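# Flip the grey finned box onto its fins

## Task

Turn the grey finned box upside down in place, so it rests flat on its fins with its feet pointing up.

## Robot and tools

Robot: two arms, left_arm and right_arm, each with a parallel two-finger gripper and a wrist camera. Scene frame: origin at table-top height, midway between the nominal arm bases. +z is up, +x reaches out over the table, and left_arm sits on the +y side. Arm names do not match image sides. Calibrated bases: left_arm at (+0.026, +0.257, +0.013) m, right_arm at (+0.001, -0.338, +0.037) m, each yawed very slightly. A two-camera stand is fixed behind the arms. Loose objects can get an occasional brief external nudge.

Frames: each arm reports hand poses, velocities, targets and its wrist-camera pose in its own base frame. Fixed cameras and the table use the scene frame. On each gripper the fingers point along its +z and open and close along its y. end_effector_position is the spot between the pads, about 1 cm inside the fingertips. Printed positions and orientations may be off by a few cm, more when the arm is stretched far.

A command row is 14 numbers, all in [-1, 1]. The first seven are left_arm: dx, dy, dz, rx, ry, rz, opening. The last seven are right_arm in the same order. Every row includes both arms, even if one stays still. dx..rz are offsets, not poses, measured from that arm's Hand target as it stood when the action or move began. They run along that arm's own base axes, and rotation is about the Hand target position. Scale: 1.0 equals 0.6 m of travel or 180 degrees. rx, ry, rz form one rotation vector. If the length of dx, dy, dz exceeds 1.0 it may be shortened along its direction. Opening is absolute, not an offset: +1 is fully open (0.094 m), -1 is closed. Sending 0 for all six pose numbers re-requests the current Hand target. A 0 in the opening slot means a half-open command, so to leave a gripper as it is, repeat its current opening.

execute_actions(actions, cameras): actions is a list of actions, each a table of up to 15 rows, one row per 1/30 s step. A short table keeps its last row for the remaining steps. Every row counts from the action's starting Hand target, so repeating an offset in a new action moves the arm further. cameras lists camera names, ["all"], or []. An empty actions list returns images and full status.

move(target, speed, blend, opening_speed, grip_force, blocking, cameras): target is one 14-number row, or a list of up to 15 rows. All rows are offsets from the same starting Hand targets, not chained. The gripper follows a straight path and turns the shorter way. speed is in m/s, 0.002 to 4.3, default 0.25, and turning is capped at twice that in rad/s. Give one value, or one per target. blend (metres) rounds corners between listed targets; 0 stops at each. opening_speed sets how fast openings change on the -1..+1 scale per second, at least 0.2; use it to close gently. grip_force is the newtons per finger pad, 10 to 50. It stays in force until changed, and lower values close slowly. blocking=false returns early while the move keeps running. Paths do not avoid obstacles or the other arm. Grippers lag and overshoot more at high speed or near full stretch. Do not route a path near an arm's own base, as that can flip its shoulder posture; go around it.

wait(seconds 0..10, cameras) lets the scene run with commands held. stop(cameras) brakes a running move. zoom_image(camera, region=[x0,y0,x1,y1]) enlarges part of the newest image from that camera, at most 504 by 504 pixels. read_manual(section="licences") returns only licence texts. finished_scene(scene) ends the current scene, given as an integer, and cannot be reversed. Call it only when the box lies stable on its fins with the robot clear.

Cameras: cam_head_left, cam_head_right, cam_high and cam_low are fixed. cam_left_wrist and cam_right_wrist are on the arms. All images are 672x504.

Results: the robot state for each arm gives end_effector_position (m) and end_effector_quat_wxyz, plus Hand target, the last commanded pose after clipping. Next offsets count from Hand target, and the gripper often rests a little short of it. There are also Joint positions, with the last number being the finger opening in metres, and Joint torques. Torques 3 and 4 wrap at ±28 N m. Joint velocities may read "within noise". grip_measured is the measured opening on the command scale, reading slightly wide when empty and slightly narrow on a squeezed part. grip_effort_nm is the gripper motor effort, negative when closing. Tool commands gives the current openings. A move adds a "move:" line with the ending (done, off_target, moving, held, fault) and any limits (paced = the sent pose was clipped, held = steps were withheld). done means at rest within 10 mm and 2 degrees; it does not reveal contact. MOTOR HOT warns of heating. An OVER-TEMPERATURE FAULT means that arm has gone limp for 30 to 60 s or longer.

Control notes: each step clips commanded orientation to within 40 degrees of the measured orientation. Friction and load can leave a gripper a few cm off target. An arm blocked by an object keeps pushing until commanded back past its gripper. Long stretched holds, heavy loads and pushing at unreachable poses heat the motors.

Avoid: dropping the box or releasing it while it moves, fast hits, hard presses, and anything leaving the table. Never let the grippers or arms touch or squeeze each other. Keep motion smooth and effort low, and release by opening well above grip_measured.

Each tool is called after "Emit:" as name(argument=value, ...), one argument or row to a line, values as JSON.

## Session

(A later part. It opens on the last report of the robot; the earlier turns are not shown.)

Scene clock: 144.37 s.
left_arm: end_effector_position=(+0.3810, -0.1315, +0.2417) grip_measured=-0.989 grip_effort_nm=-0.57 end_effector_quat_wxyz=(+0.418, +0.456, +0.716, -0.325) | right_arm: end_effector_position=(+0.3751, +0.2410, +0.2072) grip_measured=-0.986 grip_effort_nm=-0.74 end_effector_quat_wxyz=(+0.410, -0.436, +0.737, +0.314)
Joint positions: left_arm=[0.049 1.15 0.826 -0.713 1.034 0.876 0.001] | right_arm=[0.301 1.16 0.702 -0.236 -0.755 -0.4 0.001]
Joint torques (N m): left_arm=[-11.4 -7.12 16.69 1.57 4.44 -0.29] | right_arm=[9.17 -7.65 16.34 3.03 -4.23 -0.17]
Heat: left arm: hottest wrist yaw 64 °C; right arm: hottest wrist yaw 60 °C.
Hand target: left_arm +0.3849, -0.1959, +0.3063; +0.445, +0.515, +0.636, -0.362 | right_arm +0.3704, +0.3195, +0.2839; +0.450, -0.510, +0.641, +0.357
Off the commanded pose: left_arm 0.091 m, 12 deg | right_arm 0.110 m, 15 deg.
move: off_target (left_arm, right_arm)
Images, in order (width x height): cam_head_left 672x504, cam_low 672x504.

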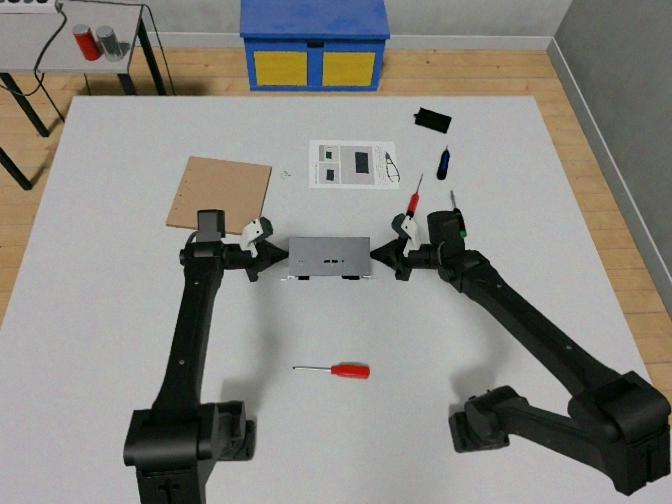

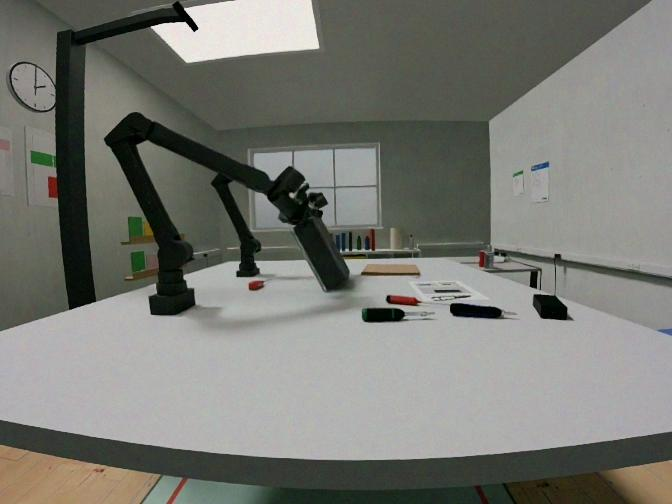

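Emit:
move(
  target=[0.08,0,0.0,0,0,0,-1,0.085,0.0,0.0,0,0,0,-1],
  speed=0.07,
  cameras=["cam_low","cam_head_left"],
)

Emit:
zoom_image(
  camera="cam_low",
  region=[220, 160, 400, 310],
)

Scene clock: 155.57 s.
left_arm: end_effector_position=(+0.4170, -0.1969, +0.2946) grip_measured=-0.989 grip_effort_nm=-0.57 end_effector_quat_wxyz=(+0.435, +0.516, +0.639, -0.369) | right_arm: end_effector_position=(+0.4043, +0.3158, +0.2621) grip_measured=-0.986 grip_effort_nm=-0.73 end_effector_quat_wxyz=(+0.425, -0.505, +0.655, +0.367)
Joint positions: left_arm=[-0.093 1.27 1.012 -0.671 1.121 0.854 0.001] | right_arm=[0.401 1.31 0.92 -0.22 -0.872 -0.435 0.001]
Joint torques (N m): left_arm=[-0.44 -6.53 12.59 2 0.49 -0.33] | right_arm=[-1.44 -7.88 11.75 2.4 -0.23 -0.13]
Heat: left arm: hottest wrist yaw 69 °C; right arm: hottest wrist yaw 59 °C.
Hand target: left_arm +0.4330, -0.1959, +0.3062; +0.445, +0.515, +0.637, -0.362 | right_arm +0.4214, +0.3194, +0.2838; +0.450, -0.510, +0.641, +0.357
Off the commanded pose: left_arm 0.020 m, 1 deg | right_arm 0.028 m, 4 deg.
move: off_target (left_arm, right_arm)
Images, in order (width x height): cam_head_left 672x504, cam_low 672x504.

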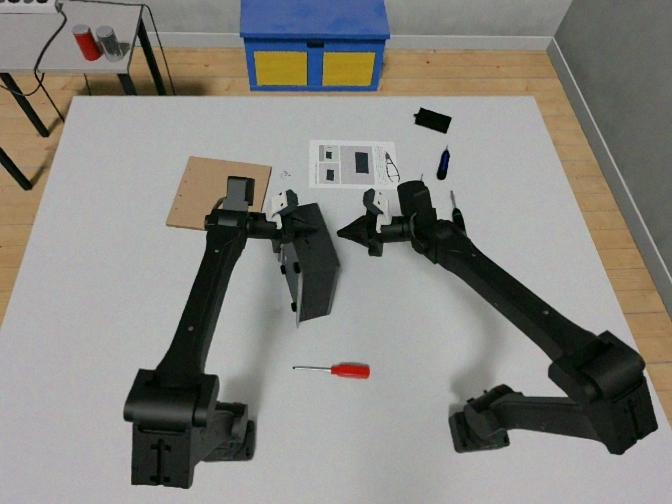

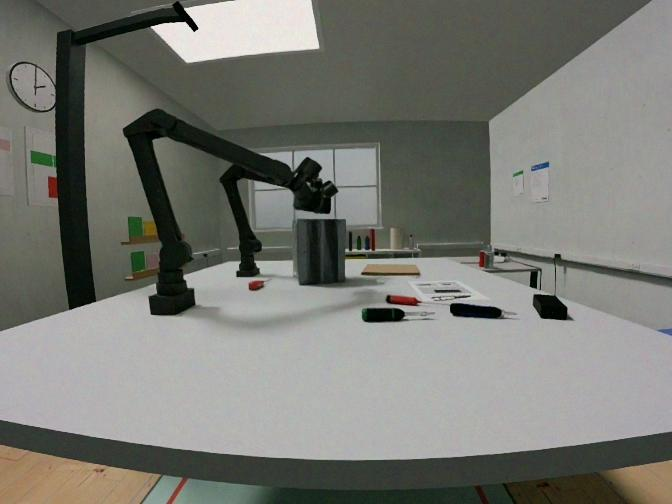

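Scaled by 2.800.

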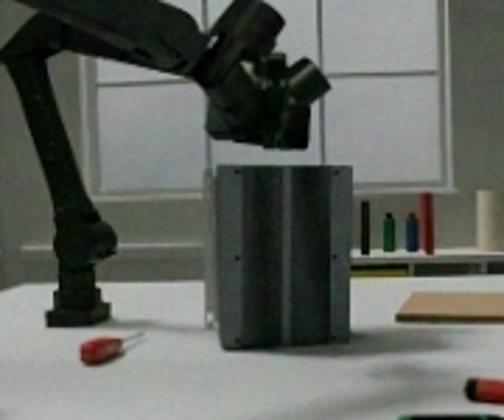

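Emit:
move(
  target=[
    [0,0.1,0.1,0,0,0,-1,0.0,-0.25,0.0,0,0,0,-1],
    [-0.245,0.3,0,0,0,0.1,-1,0.033,-0.31,-0.2,0,0,0,-1],
    [-0.245,0.26,-0.43,0,0,0.1,-1,0.033,-0.31,-0.44,0,0,0,-1],
  ],
  speed=0.18,
  blend=0.02,
  cameras=["cam_head_left","cam_left_wrist","cam_right_wrist","cam_high"],
)

Emit:
zoom_image(
  camera="cam_head_left",
  region=[200, 170, 400, 340],
)

Scene clock: 174.17 s.
left_arm: end_effector_position=(+0.2874, -0.0364, +0.0513) grip_measured=-0.989 grip_effort_nm=-0.56 end_effector_quat_wxyz=(+0.501, +0.411, +0.708, -0.281) | right_arm: end_effector_position=(+0.4385, +0.1391, +0.0215) grip_measured=-0.986 grip_effort_nm=-0.74 end_effector_quat_wxyz=(+0.445, -0.513, +0.639, +0.360)
Joint positions: left_arm=[0.475 1.41 0.359 -0.363 1.219 1.419 0.001] | right_arm=[-0.05 1.826 0.78 -0.107 -1.184 -1.12 0.001]
Joint torques (N m): left_arm=[-1.73 -3.78 4.46 1.28 0.71 -0.29] | right_arm=[-1.73 -12.1 4.45 1.57 -0.82 -0.02]
Heat: left arm: hottest elbow 49 °C; right arm: hottest elbow 51 °C.
Hand target: left_arm +0.2861, -0.0398, +0.0483; +0.497, +0.410, +0.709, -0.287 | right_arm +0.4412, +0.1335, +0.0197; +0.450, -0.510, +0.641, +0.357
Off the commanded pose: left_arm 0.005 m, 1 deg | right_arm 0.007 m, 1 deg.
move: done
Images, in order (width x height): cam_head_left 672x504, cam_high 672x504, cam_left_wrist 672x504, cam_right_wrist 672x504.

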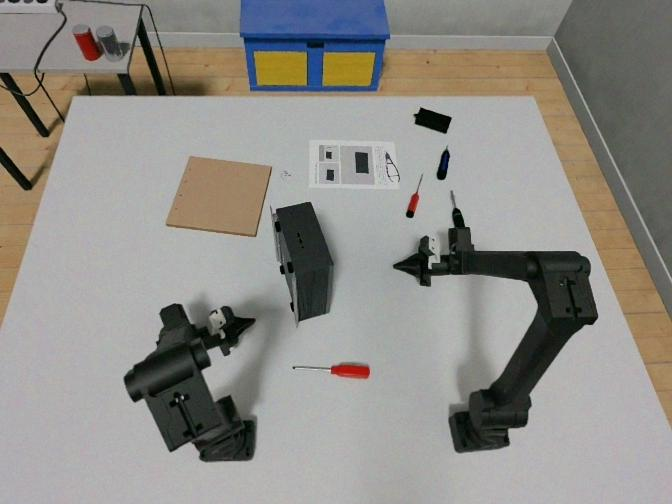

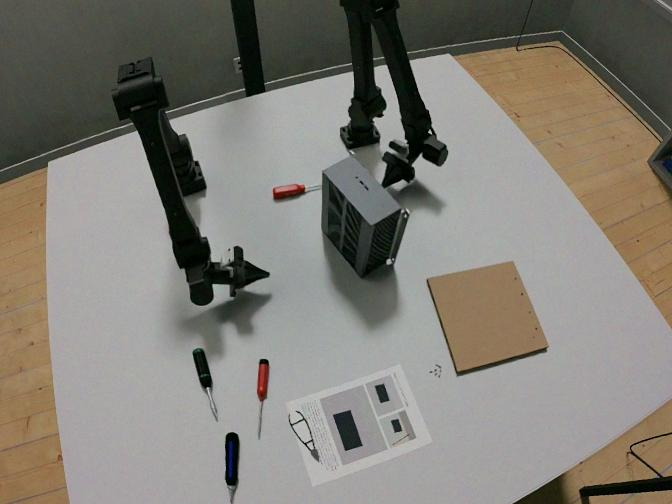

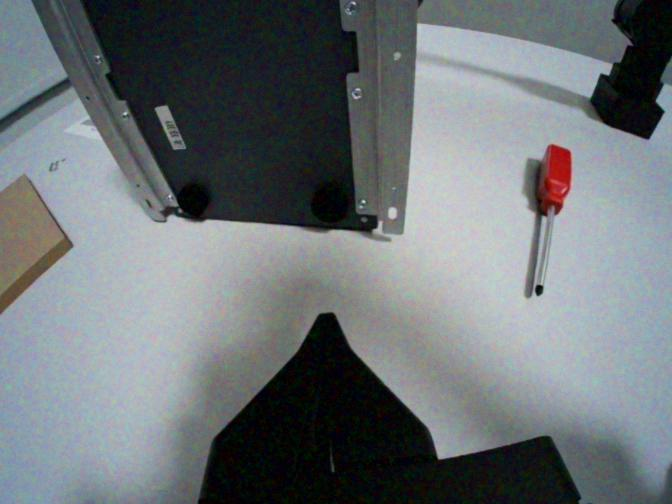

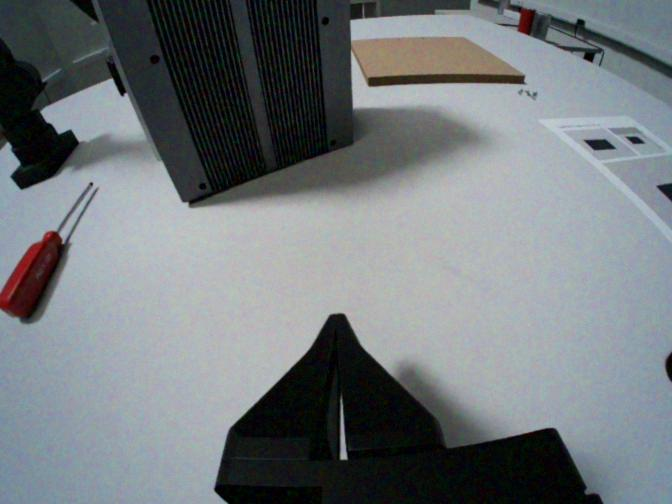

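Scaled by 2.520.

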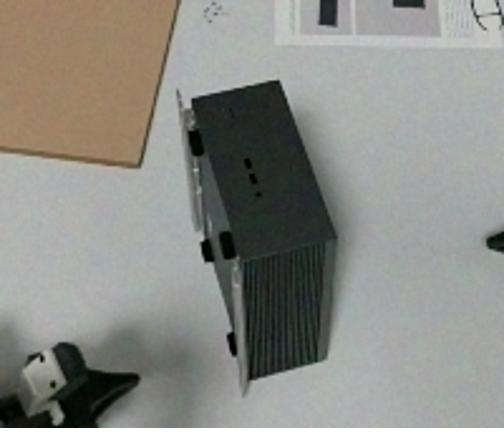

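Emit:
move(
  target=[
    [0.082,-0.117,0,0,0,0,-1,0.077,0.295,0.0,0,0,0,-1],
    [0.123,-0.36,0,0,0,0,-1,0.077,0.55,0,0,0,0,-1],
  ],
  speed=[0.12,0.06],
  cameras=["cam_head_left","cam_left_wrist","cam_right_wrist"],
)

Emit:
zoom_image(
  camera="cam_head_left",
  region=[200, 170, 400, 340],
)

Scene clock: 200.43 s.
left_arm: end_effector_position=(+0.3407, -0.2385, +0.0460) grip_measured=-0.989 grip_effort_nm=-0.57 end_effector_quat_wxyz=(+0.492, +0.410, +0.715, -0.281) | right_arm: end_effector_position=(+0.5112, +0.4277, +0.0261) grip_measured=-0.986 grip_effort_nm=-0.74 end_effector_quat_wxyz=(+0.467, -0.497, +0.651, +0.332)
Joint positions: left_arm=[-0.362 1.6 0.319 0.823 0.626 0.282 0.001] | right_arm=[0.531 2.05 1.072 0.52 -0.686 -0.337 0.001]
Joint torques (N m): left_arm=[-2.9 -3.55 8.65 2.45 -0.15 -0.45] | right_arm=[4.31 -15.03 6.65 2.03 -0.64 0.23]
Heat: left arm: hottest elbow 45 °C; right arm: hottest elbow 44 °C.
Hand target: left_arm +0.3598, -0.2559, +0.0483; +0.497, +0.410, +0.709, -0.287 | right_arm +0.4873, +0.4636, +0.0198; +0.450, -0.510, +0.641, +0.357
Off the commanded pose: left_arm 0.026 m, 1 deg | right_arm 0.043 m, 4 deg.
move: off_target (left_arm, right_arm)
Images, in order (width x height): cam_head_left 672x504, cam_left_wrist 672x504, cam_right_wrist 672x504.

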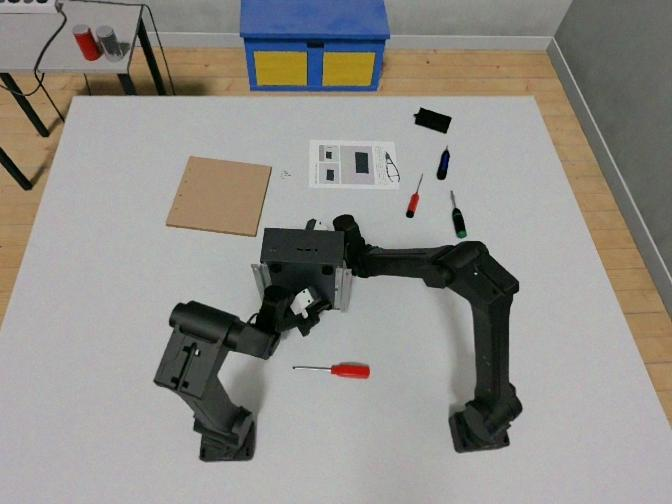

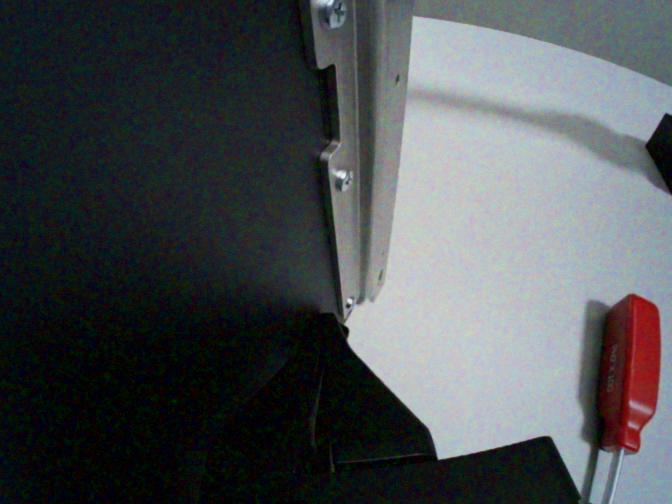

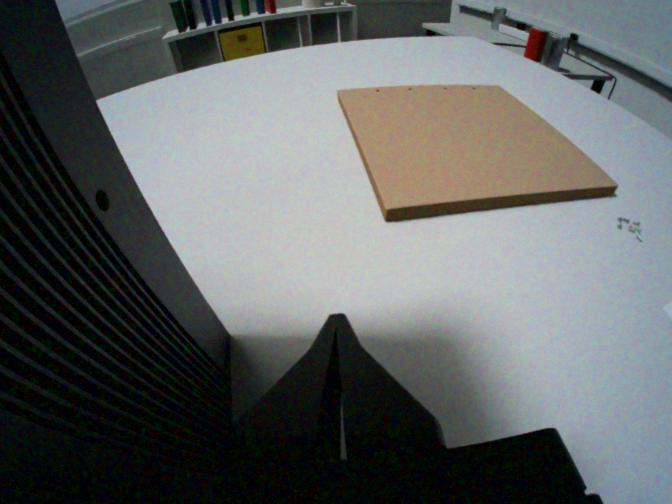

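Scaled by 2.520.

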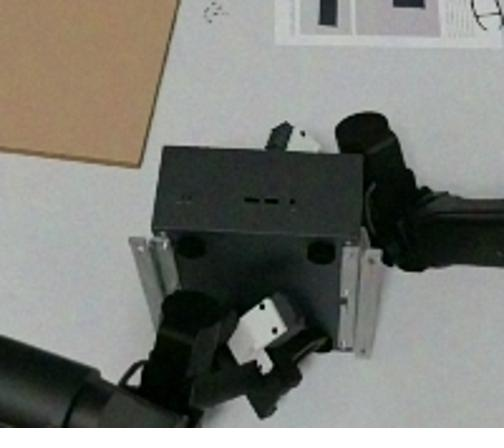

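Emit:
move(
  target=[
    [-0.133,0.167,0.05,0,0,0,-1,0.03,-0.4,0,0,0,0,-1],
    [-0.2,0.393,0.083,0,0,0,-1,0.03,-0.55,0.05,0,0,0,-1],
    [0.01,0.47,0.0,0,0,0,-1,-0.21,-0.62,0.225,0,0,0,-1],
  ],
  speed=0.18,
  blend=0.02,
  cameras=["cam_head_left","cam_left_wrist","cam_right_wrist"],
)

Emit:
zoom_image(
  camera="cam_head_left",
  region=[200, 170, 400, 340],
)

Scene clock: 222.57 s.
left_arm: end_effector_position=(+0.3569, +0.0244, +0.0496) grip_measured=-0.989 grip_effort_nm=-0.57 end_effector_quat_wxyz=(+0.497, +0.401, +0.714, -0.289) | right_arm: end_effector_position=(+0.3516, +0.0984, +0.1497) grip_measured=-0.986 grip_effort_nm=-0.73 end_effector_quat_wxyz=(+0.443, -0.509, +0.641, +0.365)
Joint positions: left_arm=[0.545 1.64 0.641 -0.608 1.224 1.593 0.001] | right_arm=[-0.19 1.377 0.724 -0.86 -1.222 -1.492 0.001]
Joint torques (N m): left_arm=[-1.55 -6.77 7.01 0.35 0.67 -0.07] | right_arm=[-1.67 -6.12 8.14 0.27 -0.74 -0.19]
Heat: left arm: hottest elbow 45 °C; right arm: hottest elbow 42 °C.
Hand target: left_arm +0.3658, +0.0260, +0.0483; +0.497, +0.410, +0.709, -0.288 | right_arm +0.3614, +0.0916, +0.1548; +0.450, -0.510, +0.641, +0.357
Off the commanded pose: left_arm 0.009 m, 1 deg | right_arm 0.013 m, 1 deg.
move: off_target (right_arm)
Images, in order (width x height): cam_head_left 672x504, cam_left_wrist 672x504, cam_right_wrist 672x504.

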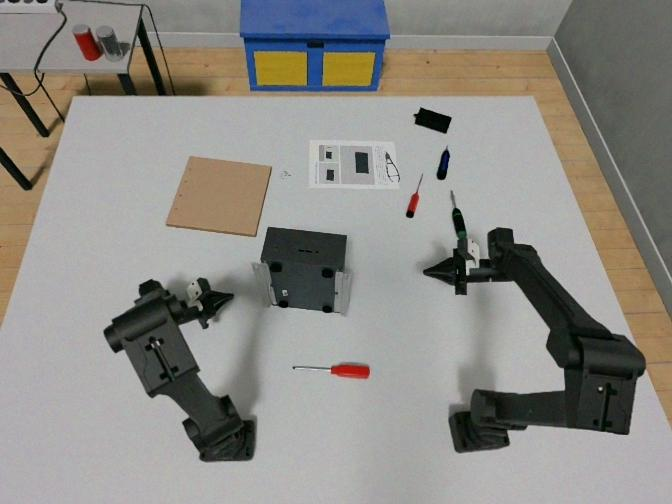

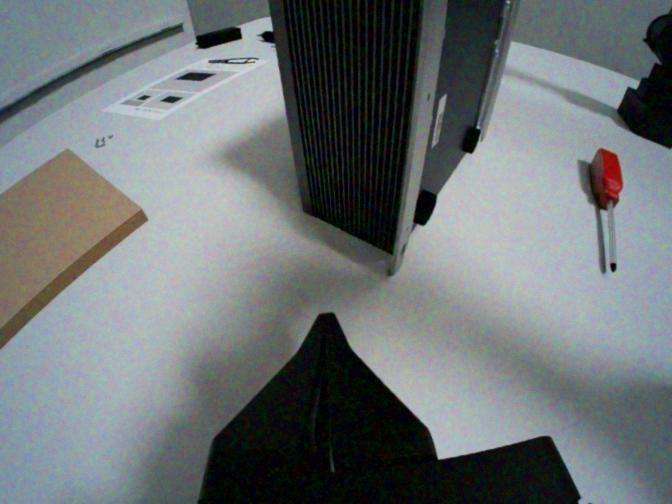

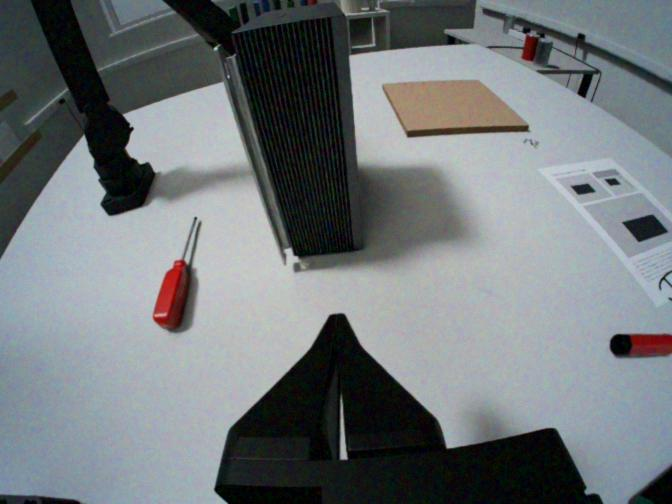

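Scaled by 2.520.

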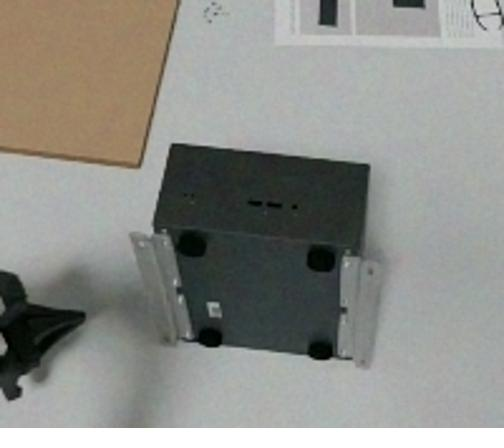

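Emit:
move(
  target=[
    [0.073,-0.11,0,0,0,0,-1,0,0,0,0,0,0,-1],
    [0.07,-0.39,0,0,0,0,-1,0,0,0,0,0,0,-1],
  ],
  speed=[0.12,0.07],
  blend=[0.01,0],
  cameras=["cam_head_left","cam_left_wrist","cam_right_wrist"],
)

Emit:
zoom_image(
  camera="cam_head_left",
  region=[200, 170, 400, 340],
)

Scene clock: 237.97 s.
left_arm: end_effector_position=(+0.4114, -0.1845, +0.0449) grip_measured=-0.989 grip_effort_nm=-0.56 end_effector_quat_wxyz=(+0.493, +0.386, +0.730, -0.274) | right_arm: end_effector_position=(+0.3516, +0.0983, +0.1497) grip_measured=-0.986 grip_effort_nm=-0.73 end_effector_quat_wxyz=(+0.443, -0.510, +0.641, +0.364)
Joint positions: left_arm=[-0.148 1.661 0.463 0.666 0.771 0.368 0.001] | right_arm=[-0.19 1.377 0.724 -0.86 -1.222 -1.493 0.001]
Joint torques (N m): left_arm=[-4.89 -7.18 5.59 3.29 0.95 -0.16] | right_arm=[-1.9 -6.42 8.09 0.34 -0.75 -0.17]
Heat: left arm: hottest elbow 43 °C; right arm: hottest elbow 42 °C.
Hand target: left_arm +0.4077, -0.2080, +0.0482; +0.496, +0.410, +0.709, -0.288 | right_arm +0.3615, +0.0915, +0.1548; +0.450, -0.510, +0.641, +0.357
Off the commanded pose: left_arm 0.024 m, 4 deg | right_arm 0.013 m, 1 deg.
move: off_target (left_arm, right_arm)
Images, in order (width x height): cam_head_left 672x504, cam_left_wrist 672x504, cam_right_wrist 672x504.

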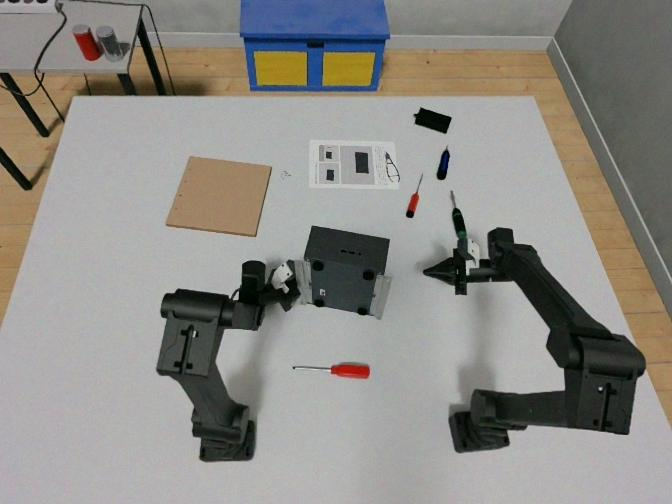

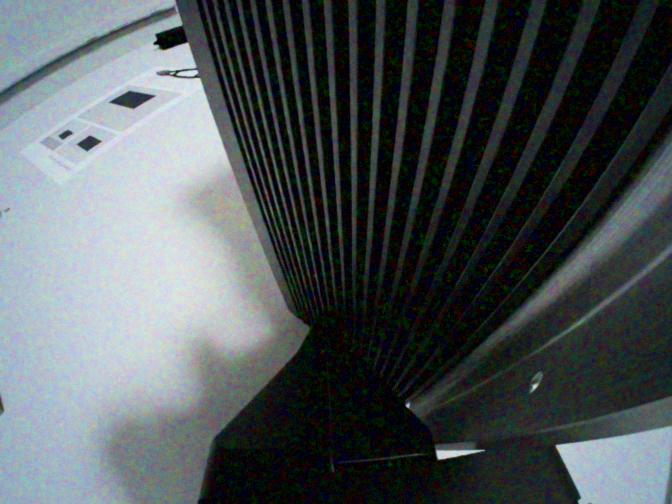

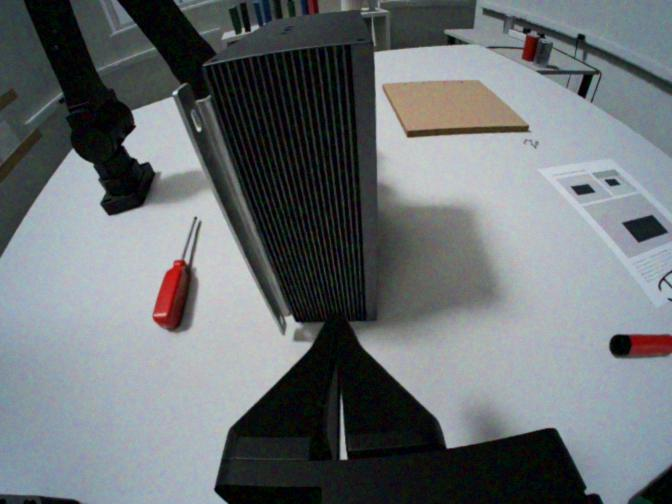

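Scaled by 2.520.

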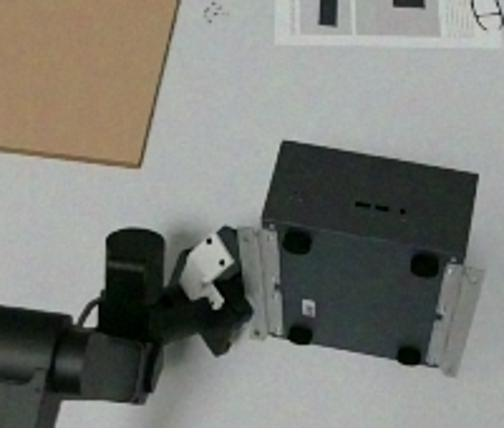

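Emit:
move(
  target=[
    [0,0.2,0.05,0,0,0,-1,0,0,0,0.0545,-0.0106,0.0222,0.1],
    [-0.11,0.18,0.23,-0.0534,-0.0169,-0.1386,-1,-0.02,0.05,0.01,0.0545,-0.0106,0.0222,0.1],
    [-0.11,0.14,0.23,-0.0534,-0.0169,-0.1386,0.1,-0.02,0.07,0.01,0.0545,-0.0106,0.0222,0.1],
  ],
  speed=0.15,
  blend=0.015,
  cameras=["cam_head_left","cam_left_wrist","cam_right_wrist"],
)

Emit:
zoom_image(
  camera="cam_head_left",
  region=[220, 200, 440, 370],
)

Scene clock: 260.60 s.
left_arm: end_effector_position=(+0.3312, -0.1235, +0.1830) grip_measured=+0.097 grip_effort_nm=0.16 end_effector_quat_wxyz=(+0.473, +0.510, +0.570, -0.438) | right_arm: end_effector_position=(+0.3500, +0.1285, +0.1576) grip_measured=+0.099 grip_effort_nm=0.07 end_effector_quat_wxyz=(+0.489, -0.490, +0.587, +0.419)
Joint positions: left_arm=[0.15 1.436 0.783 -1.232 1.391 1.873 0.052] | right_arm=[-0.124 1.397 0.662 -0.595 -1.394 -1.313 0.052]
Joint torques (N m): left_arm=[-1.26 -6.07 9.4 -0.36 0.59 -0.1] | right_arm=[0.5 -8.06 5.98 1.28 -0.62 0.06]
Heat: left arm: hottest elbow 41 °C; right arm: hottest elbow 42 °C.
Hand target: left_arm +0.3417, -0.1240, +0.1863; +0.474, +0.518, +0.564, -0.435 | right_arm +0.3493, +0.1335, +0.1607; +0.489, -0.497, +0.582, +0.418
Off the commanded pose: left_arm 0.011 m, 1 deg | right_arm 0.006 m, 1 deg.
move: off_target (left_arm); blend cut to 0 m at target 1, 0.012 m at target 2; target 3's new opening was sent with left_arm's hand 0.011 m and 1 deg from that target
Images, in order (width x height): cam_head_left 672x504, cam_left_wrist 672x504, cam_right_wrist 672x504.

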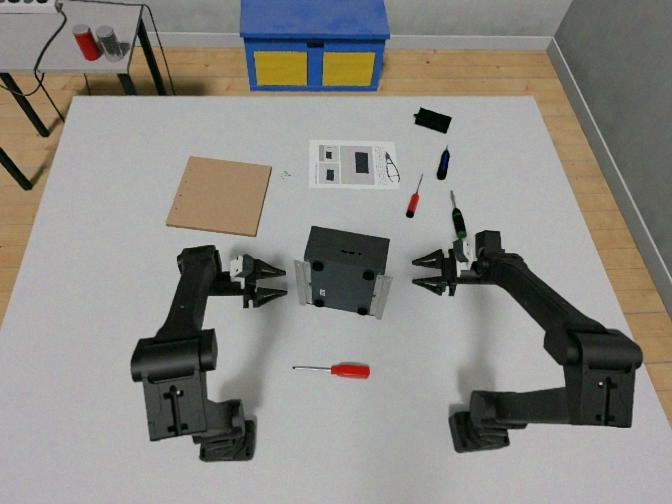

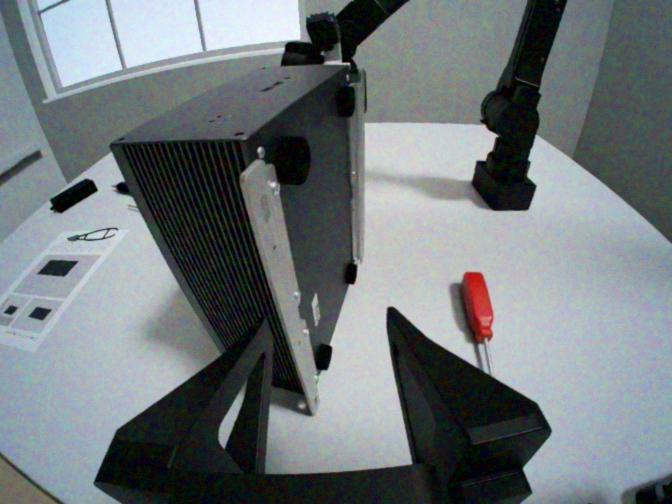

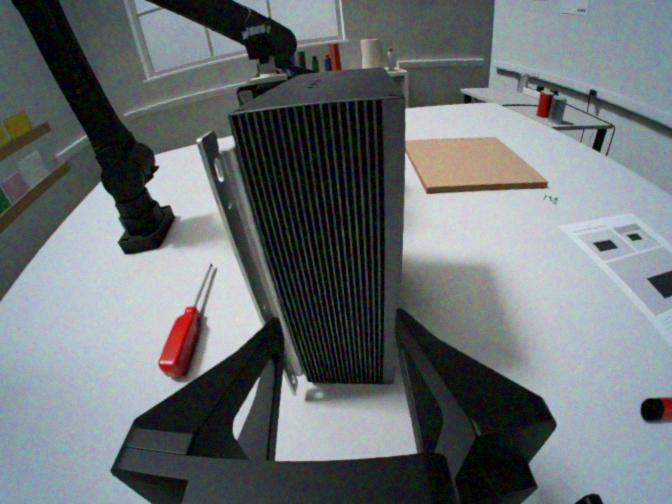

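Scaled by 2.291.

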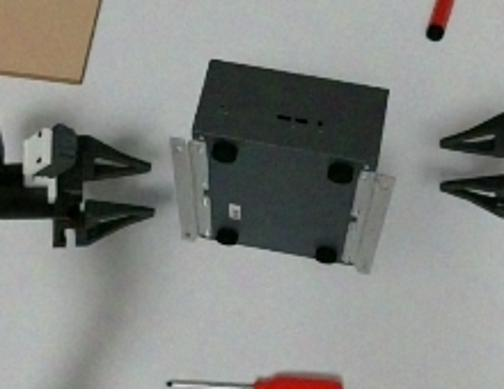

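Emit:
move(
  target=[
    [0.037,0.0,0,0,0,0,0.1,-0.075,0.0,0,0,0,0,0.1],
    [0.037,-0.05,0,0,0,0,0.1,-0.075,0.067,0,0,0,0,0.1],
  ],
  speed=0.08,
  cameras=["cam_head_left","cam_left_wrist","cam_right_wrist"],
)

Emit:
zoom_image(
  camera="cam_head_left",
  region=[220, 200, 440, 370],
)

Scene clock: 273.37 s.
left_arm: end_effector_position=(+0.3658, -0.1509, +0.1833) grip_measured=+0.097 grip_effort_nm=0.17 end_effector_quat_wxyz=(+0.473, +0.514, +0.567, -0.437) | right_arm: end_effector_position=(+0.3053, +0.1692, +0.1571) grip_measured=+0.099 grip_effort_nm=0.07 end_effector_quat_wxyz=(+0.487, -0.491, +0.588, +0.419)
Joint positions: left_arm=[0.058 1.424 0.781 -0.762 1.397 1.393 0.052] | right_arm=[0.002 1.216 0.441 -0.046 -1.329 -0.792 0.052]
Joint torques (N m): left_arm=[-1.44 -9.11 7.02 1.29 0.64 -0.36] | right_arm=[0.67 -5.77 6.05 1.98 -0.45 0.06]
Heat: left arm: hottest elbow 42 °C; right arm: hottest elbow 41 °C.
Hand target: left_arm +0.3640, -0.1539, +0.1862; +0.474, +0.518, +0.565, -0.435 | right_arm +0.3043, +0.1737, +0.1607; +0.489, -0.497, +0.582, +0.417
Off the commanded pose: left_arm 0.005 m, 1 deg | right_arm 0.006 m, 1 deg.
move: done
Images, in order (width x height): cam_head_left 672x504, cam_left_wrist 672x504, cam_right_wrist 672x504.

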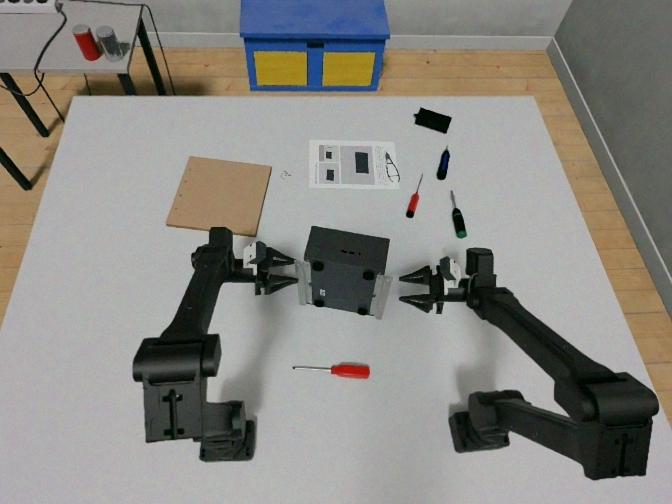

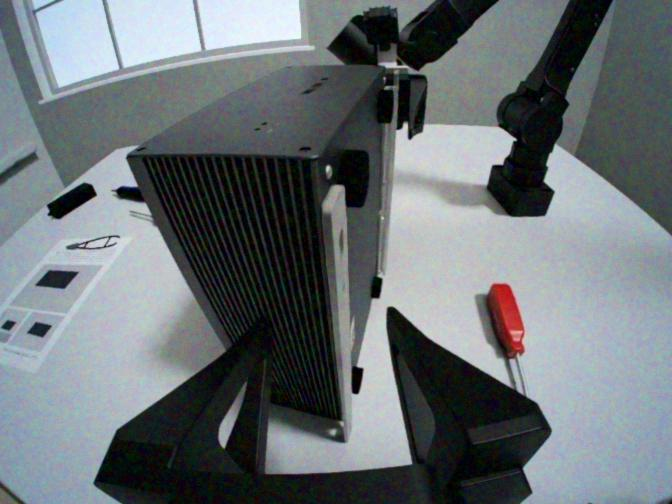

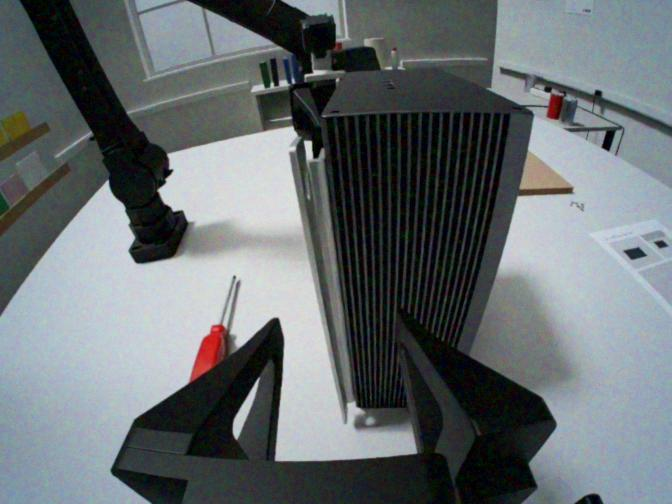

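Scaled by 2.291.

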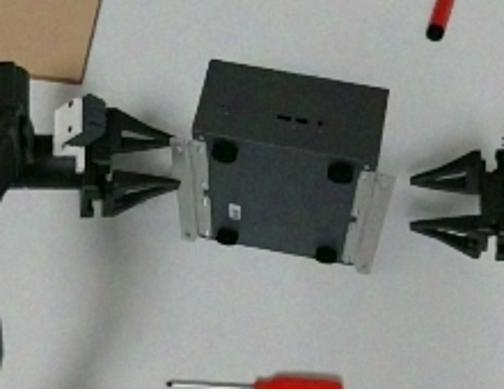

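Emit:
move(
  target=[0.0,-0.04,0,0,0,0,0.1,-0.005,0.045,0,0,0,0,0.1],
  speed=0.04,
  cameras=["cam_head_left","cam_left_wrist","cam_right_wrist"],
)

Emit:
zoom_image(
  camera="cam_head_left",
  region=[220, 200, 440, 370],
)

Scene clock: 282.43 s.
left_arm: end_effector_position=(+0.3660, -0.1742, +0.1827) grip_measured=+0.097 grip_effort_nm=0.17 end_effector_quat_wxyz=(+0.471, +0.514, +0.568, -0.437) | right_arm: end_effector_position=(+0.3025, +0.1962, +0.1586) grip_measured=+0.099 grip_effort_nm=0.07 end_effector_quat_wxyz=(+0.488, -0.493, +0.587, +0.417)
Joint positions: left_arm=[-0.009 1.379 0.709 -0.404 1.372 1.054 0.052] | right_arm=[0.101 1.212 0.397 0.218 -1.252 -0.564 0.052]
Joint torques (N m): left_arm=[-1.73 -8.7 7.25 1.77 0.57 -0.35] | right_arm=[0.56 -4.48 6.17 2.26 -0.3 0.07]
Heat: left arm: hottest elbow 41 °C; right arm: hottest elbow 40 °C.
Hand target: left_arm +0.3639, -0.1779, +0.1862; +0.473, +0.518, +0.565, -0.435 | right_arm +0.3013, +0.2007, +0.1608; +0.489, -0.497, +0.582, +0.418
Off the commanded pose: left_arm 0.005 m, 1 deg | right_arm 0.005 m, 1 deg.
move: done
Images, in order (width x height): cam_head_left 672x504, cam_left_wrist 672x504, cam_right_wrist 672x504.

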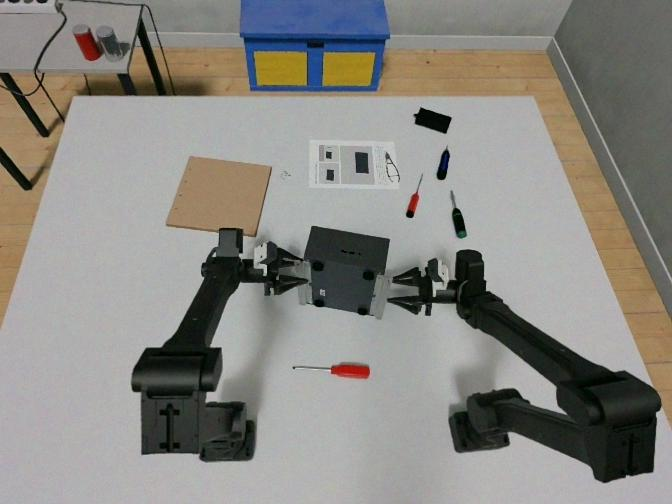

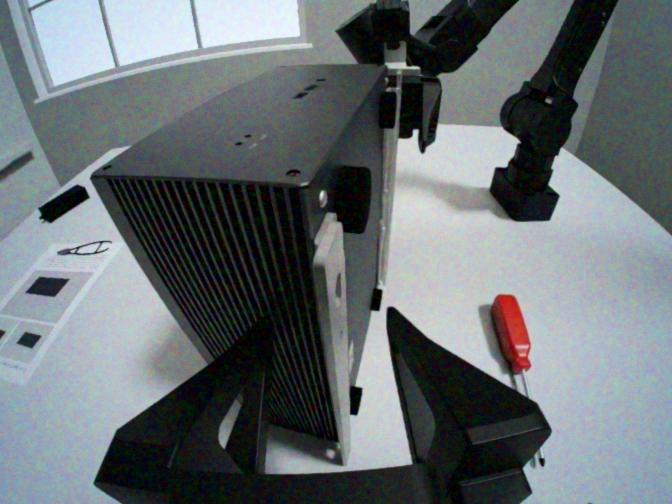

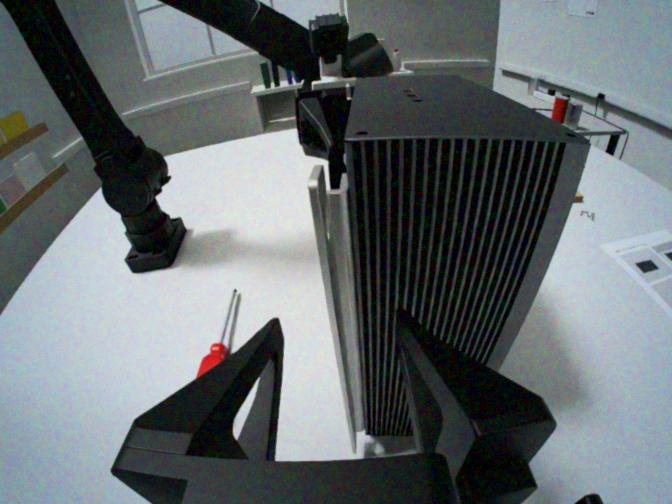

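Scaled by 2.291.

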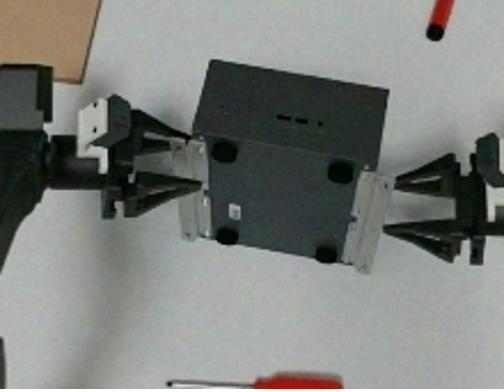

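Emit:
move(
  target=[0.0,-0.01,0,0,0,0,0.1,0,0.02,0,0,0,0,0.1],
  speed=0.04,
)

Emit:
move(
  target=[0.0,0,0,0,0,0,-0.95,0,0,0,0,0,0,-0.95],
  speed=0.04,
  opening_speed=0.5,
  cameras=["cam_head_left","cam_left_wrist","cam_right_wrist"],
)

Emit:
zoom_image(
  camera="cam_head_left",
  region=[220, 200, 440, 370],
)

Scene clock: 290.90 s.
left_arm: end_effector_position=(+0.3674, -0.1758, +0.1833) grip_measured=+0.097 grip_effort_nm=0.16 end_effector_quat_wxyz=(+0.474, +0.511, +0.571, -0.434) | right_arm: end_effector_position=(+0.3023, +0.2081, +0.1616) grip_measured=+0.099 grip_effort_nm=0.07 end_effector_quat_wxyz=(+0.491, -0.495, +0.585, +0.414)
Joint positions: left_arm=[-0.014 1.369 0.691 -0.319 1.363 0.976 0.052] | right_arm=[0.144 1.212 0.39 0.299 -1.215 -0.498 0.052]
Joint torques (N m): left_arm=[-2.73 -8.35 7.39 1.98 0.52 -0.34] | right_arm=[0.79 -4.07 6.35 2.52 -0.26 0.02]
Heat: left arm: hottest elbow 41 °C; right arm: hottest elbow 39 °C.
Hand target: left_arm +0.3640, -0.1839, +0.1863; +0.474, +0.518, +0.565, -0.435 | right_arm +0.3013, +0.2127, +0.1607; +0.489, -0.497, +0.582, +0.418
Off the commanded pose: left_arm 0.009 m, 1 deg | right_arm 0.005 m, 1 deg.
move: done

Scene clock: 293.23 s.
left_arm: end_effector_position=(+0.3703, -0.1752, +0.1821) grip_measured=-0.367 grip_effort_nm=-1.01 end_effector_quat_wxyz=(+0.476, +0.513, +0.574, -0.425) | right_arm: end_effector_position=(+0.3022, +0.2079, +0.1611) grip_measured=-0.912 grip_effort_nm=-0.91 end_effector_quat_wxyz=(+0.491, -0.494, +0.586, +0.414)
Joint positions: left_arm=[-0.014 1.369 0.691 -0.302 1.347 0.968 0.03] | right_arm=[0.143 1.213 0.387 0.306 -1.213 -0.492 0.004]
Joint torques (N m): left_arm=[-2.73 -8.41 7.34 1.52 1.11 -0.31] | right_arm=[1.14 -3.6 6.3 2.17 -0.29 0]
Heat: left arm: hottest elbow 41 °C; right arm: hottest elbow 39 °C.
Hand target: left_arm +0.3640, -0.1839, +0.1863; +0.474, +0.518, +0.565, -0.435 | right_arm +0.3013, +0.2128, +0.1607; +0.489, -0.497, +0.582, +0.418
Off the commanded pose: left_arm 0.012 m, 2 deg | right_arm 0.005 m, 1 deg.
move: off_target (left_arm)
Images, in order (width x height): cam_head_left 672x504, cam_left_wrist 672x504, cam_right_wrist 672x504.

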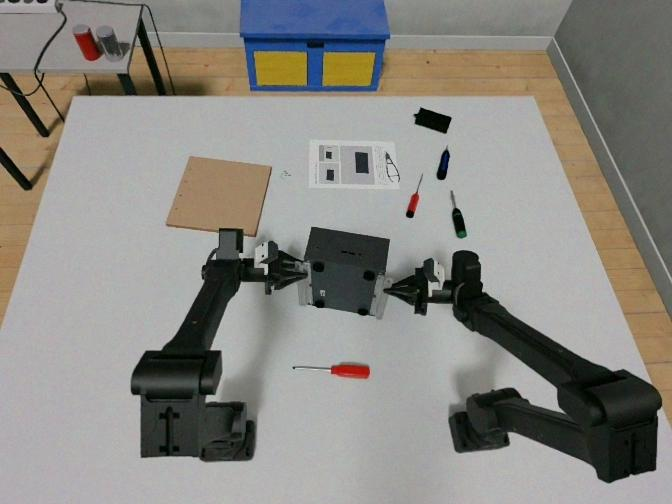

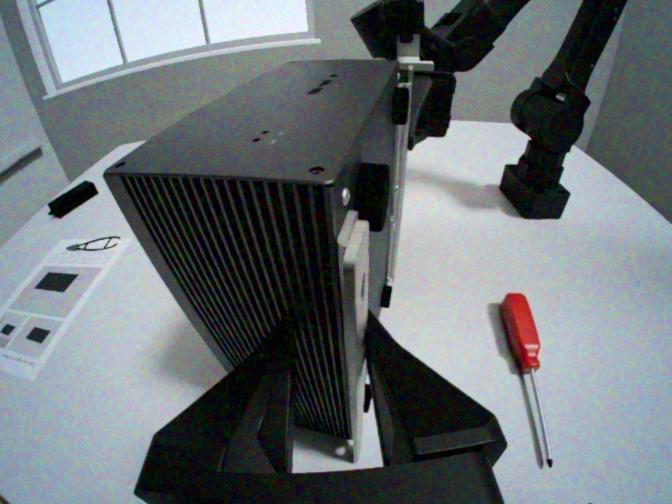

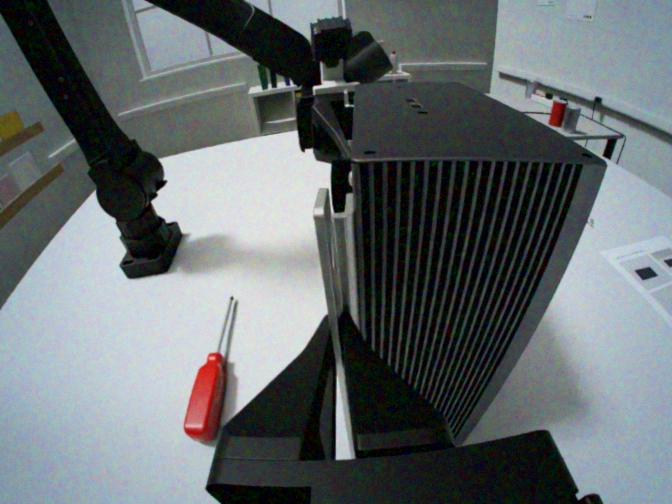

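Scaled by 2.291.

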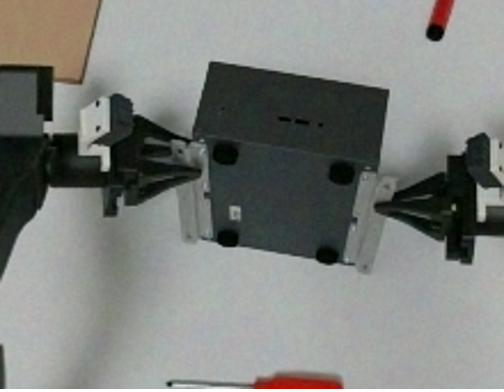

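Emit:
move(
  target=[
    [0.0,0,0.06,0,0,0,-0.95,0,0,0.06,0,0,0,-0.95],
    [-0.24,0,0.06,0,0,0,-0.95,-0.18,0.0,0.06,0,0,0,-0.95],
  ],
  speed=0.06,
  blend=0.01,
  cameras=["cam_head_left","cam_low","cam_left_wrist"],
)

Emit:
zoom_image(
  camera="cam_low",
  region=[220, 160, 400, 310],
)

Scene clock: 307.70 s.
left_arm: end_effector_position=(+0.2305, -0.1755, +0.1941) grip_measured=-0.367 grip_effort_nm=-1.01 end_effector_quat_wxyz=(+0.453, +0.492, +0.611, -0.424) | right_arm: end_effector_position=(+0.1817, +0.2097, +0.1654) grip_measured=-0.930 grip_effort_nm=-1.04 end_effector_quat_wxyz=(+0.457, -0.483, +0.609, +0.433)
Joint positions: left_arm=[-0.036 0.833 0.393 -0.492 1.28 0.837 0.03] | right_arm=[0.259 0.635 0.166 -0.031 -1.121 -0.369 0.003]
Joint torques (N m): left_arm=[-3.02 -4.13 10.48 1.16 3.17 0.05] | right_arm=[-0.44 -1.03 11.55 2.54 -0.37 -0.11]
Heat: left arm: hottest elbow 42 °C; right arm: hottest elbow 39 °C.
Hand target: left_arm +0.2200, -0.1839, +0.2223; +0.474, +0.518, +0.565, -0.435 | right_arm +0.1933, +0.2128, +0.1967; +0.489, -0.497, +0.582, +0.418
Off the commanded pose: left_arm 0.031 m, 7 deg | right_arm 0.034 m, 5 deg.
move: off_target (left_arm, right_arm)
Images, in order (width x height): cam_head_left 672x504, cam_low 672x504, cam_left_wrist 672x504.

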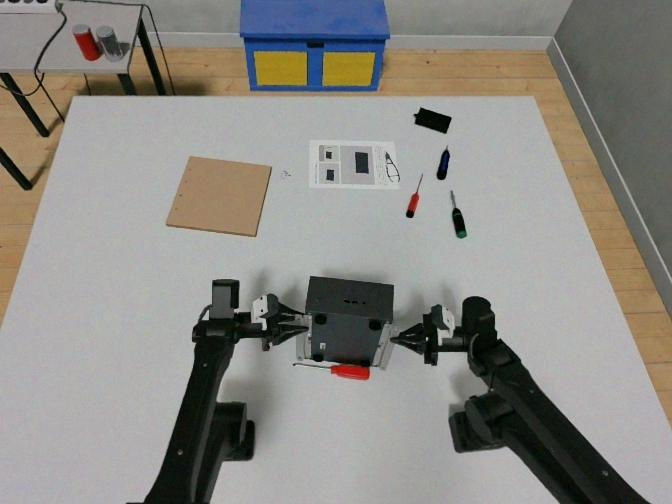

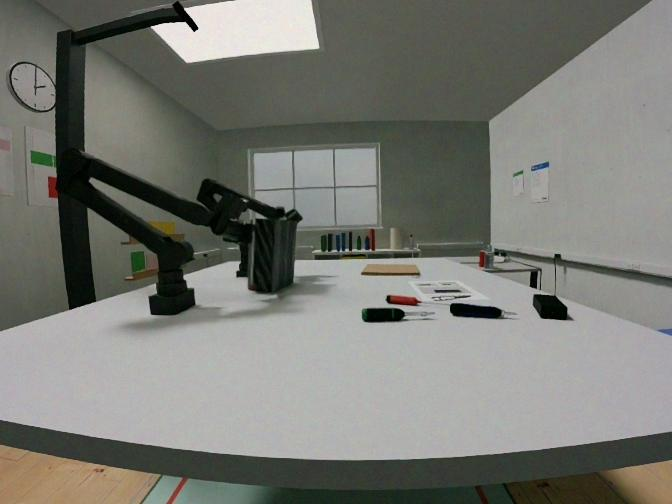

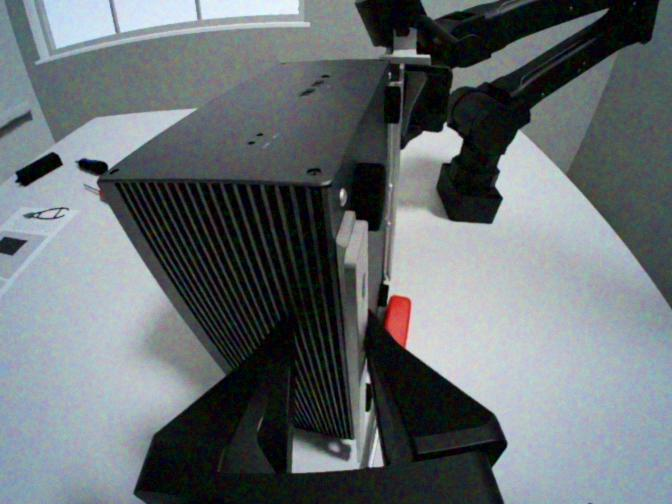

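Scaled by 2.800.

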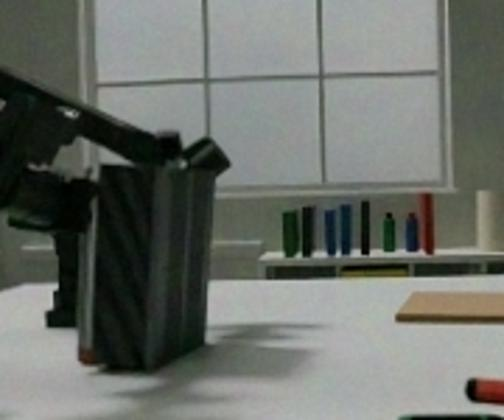

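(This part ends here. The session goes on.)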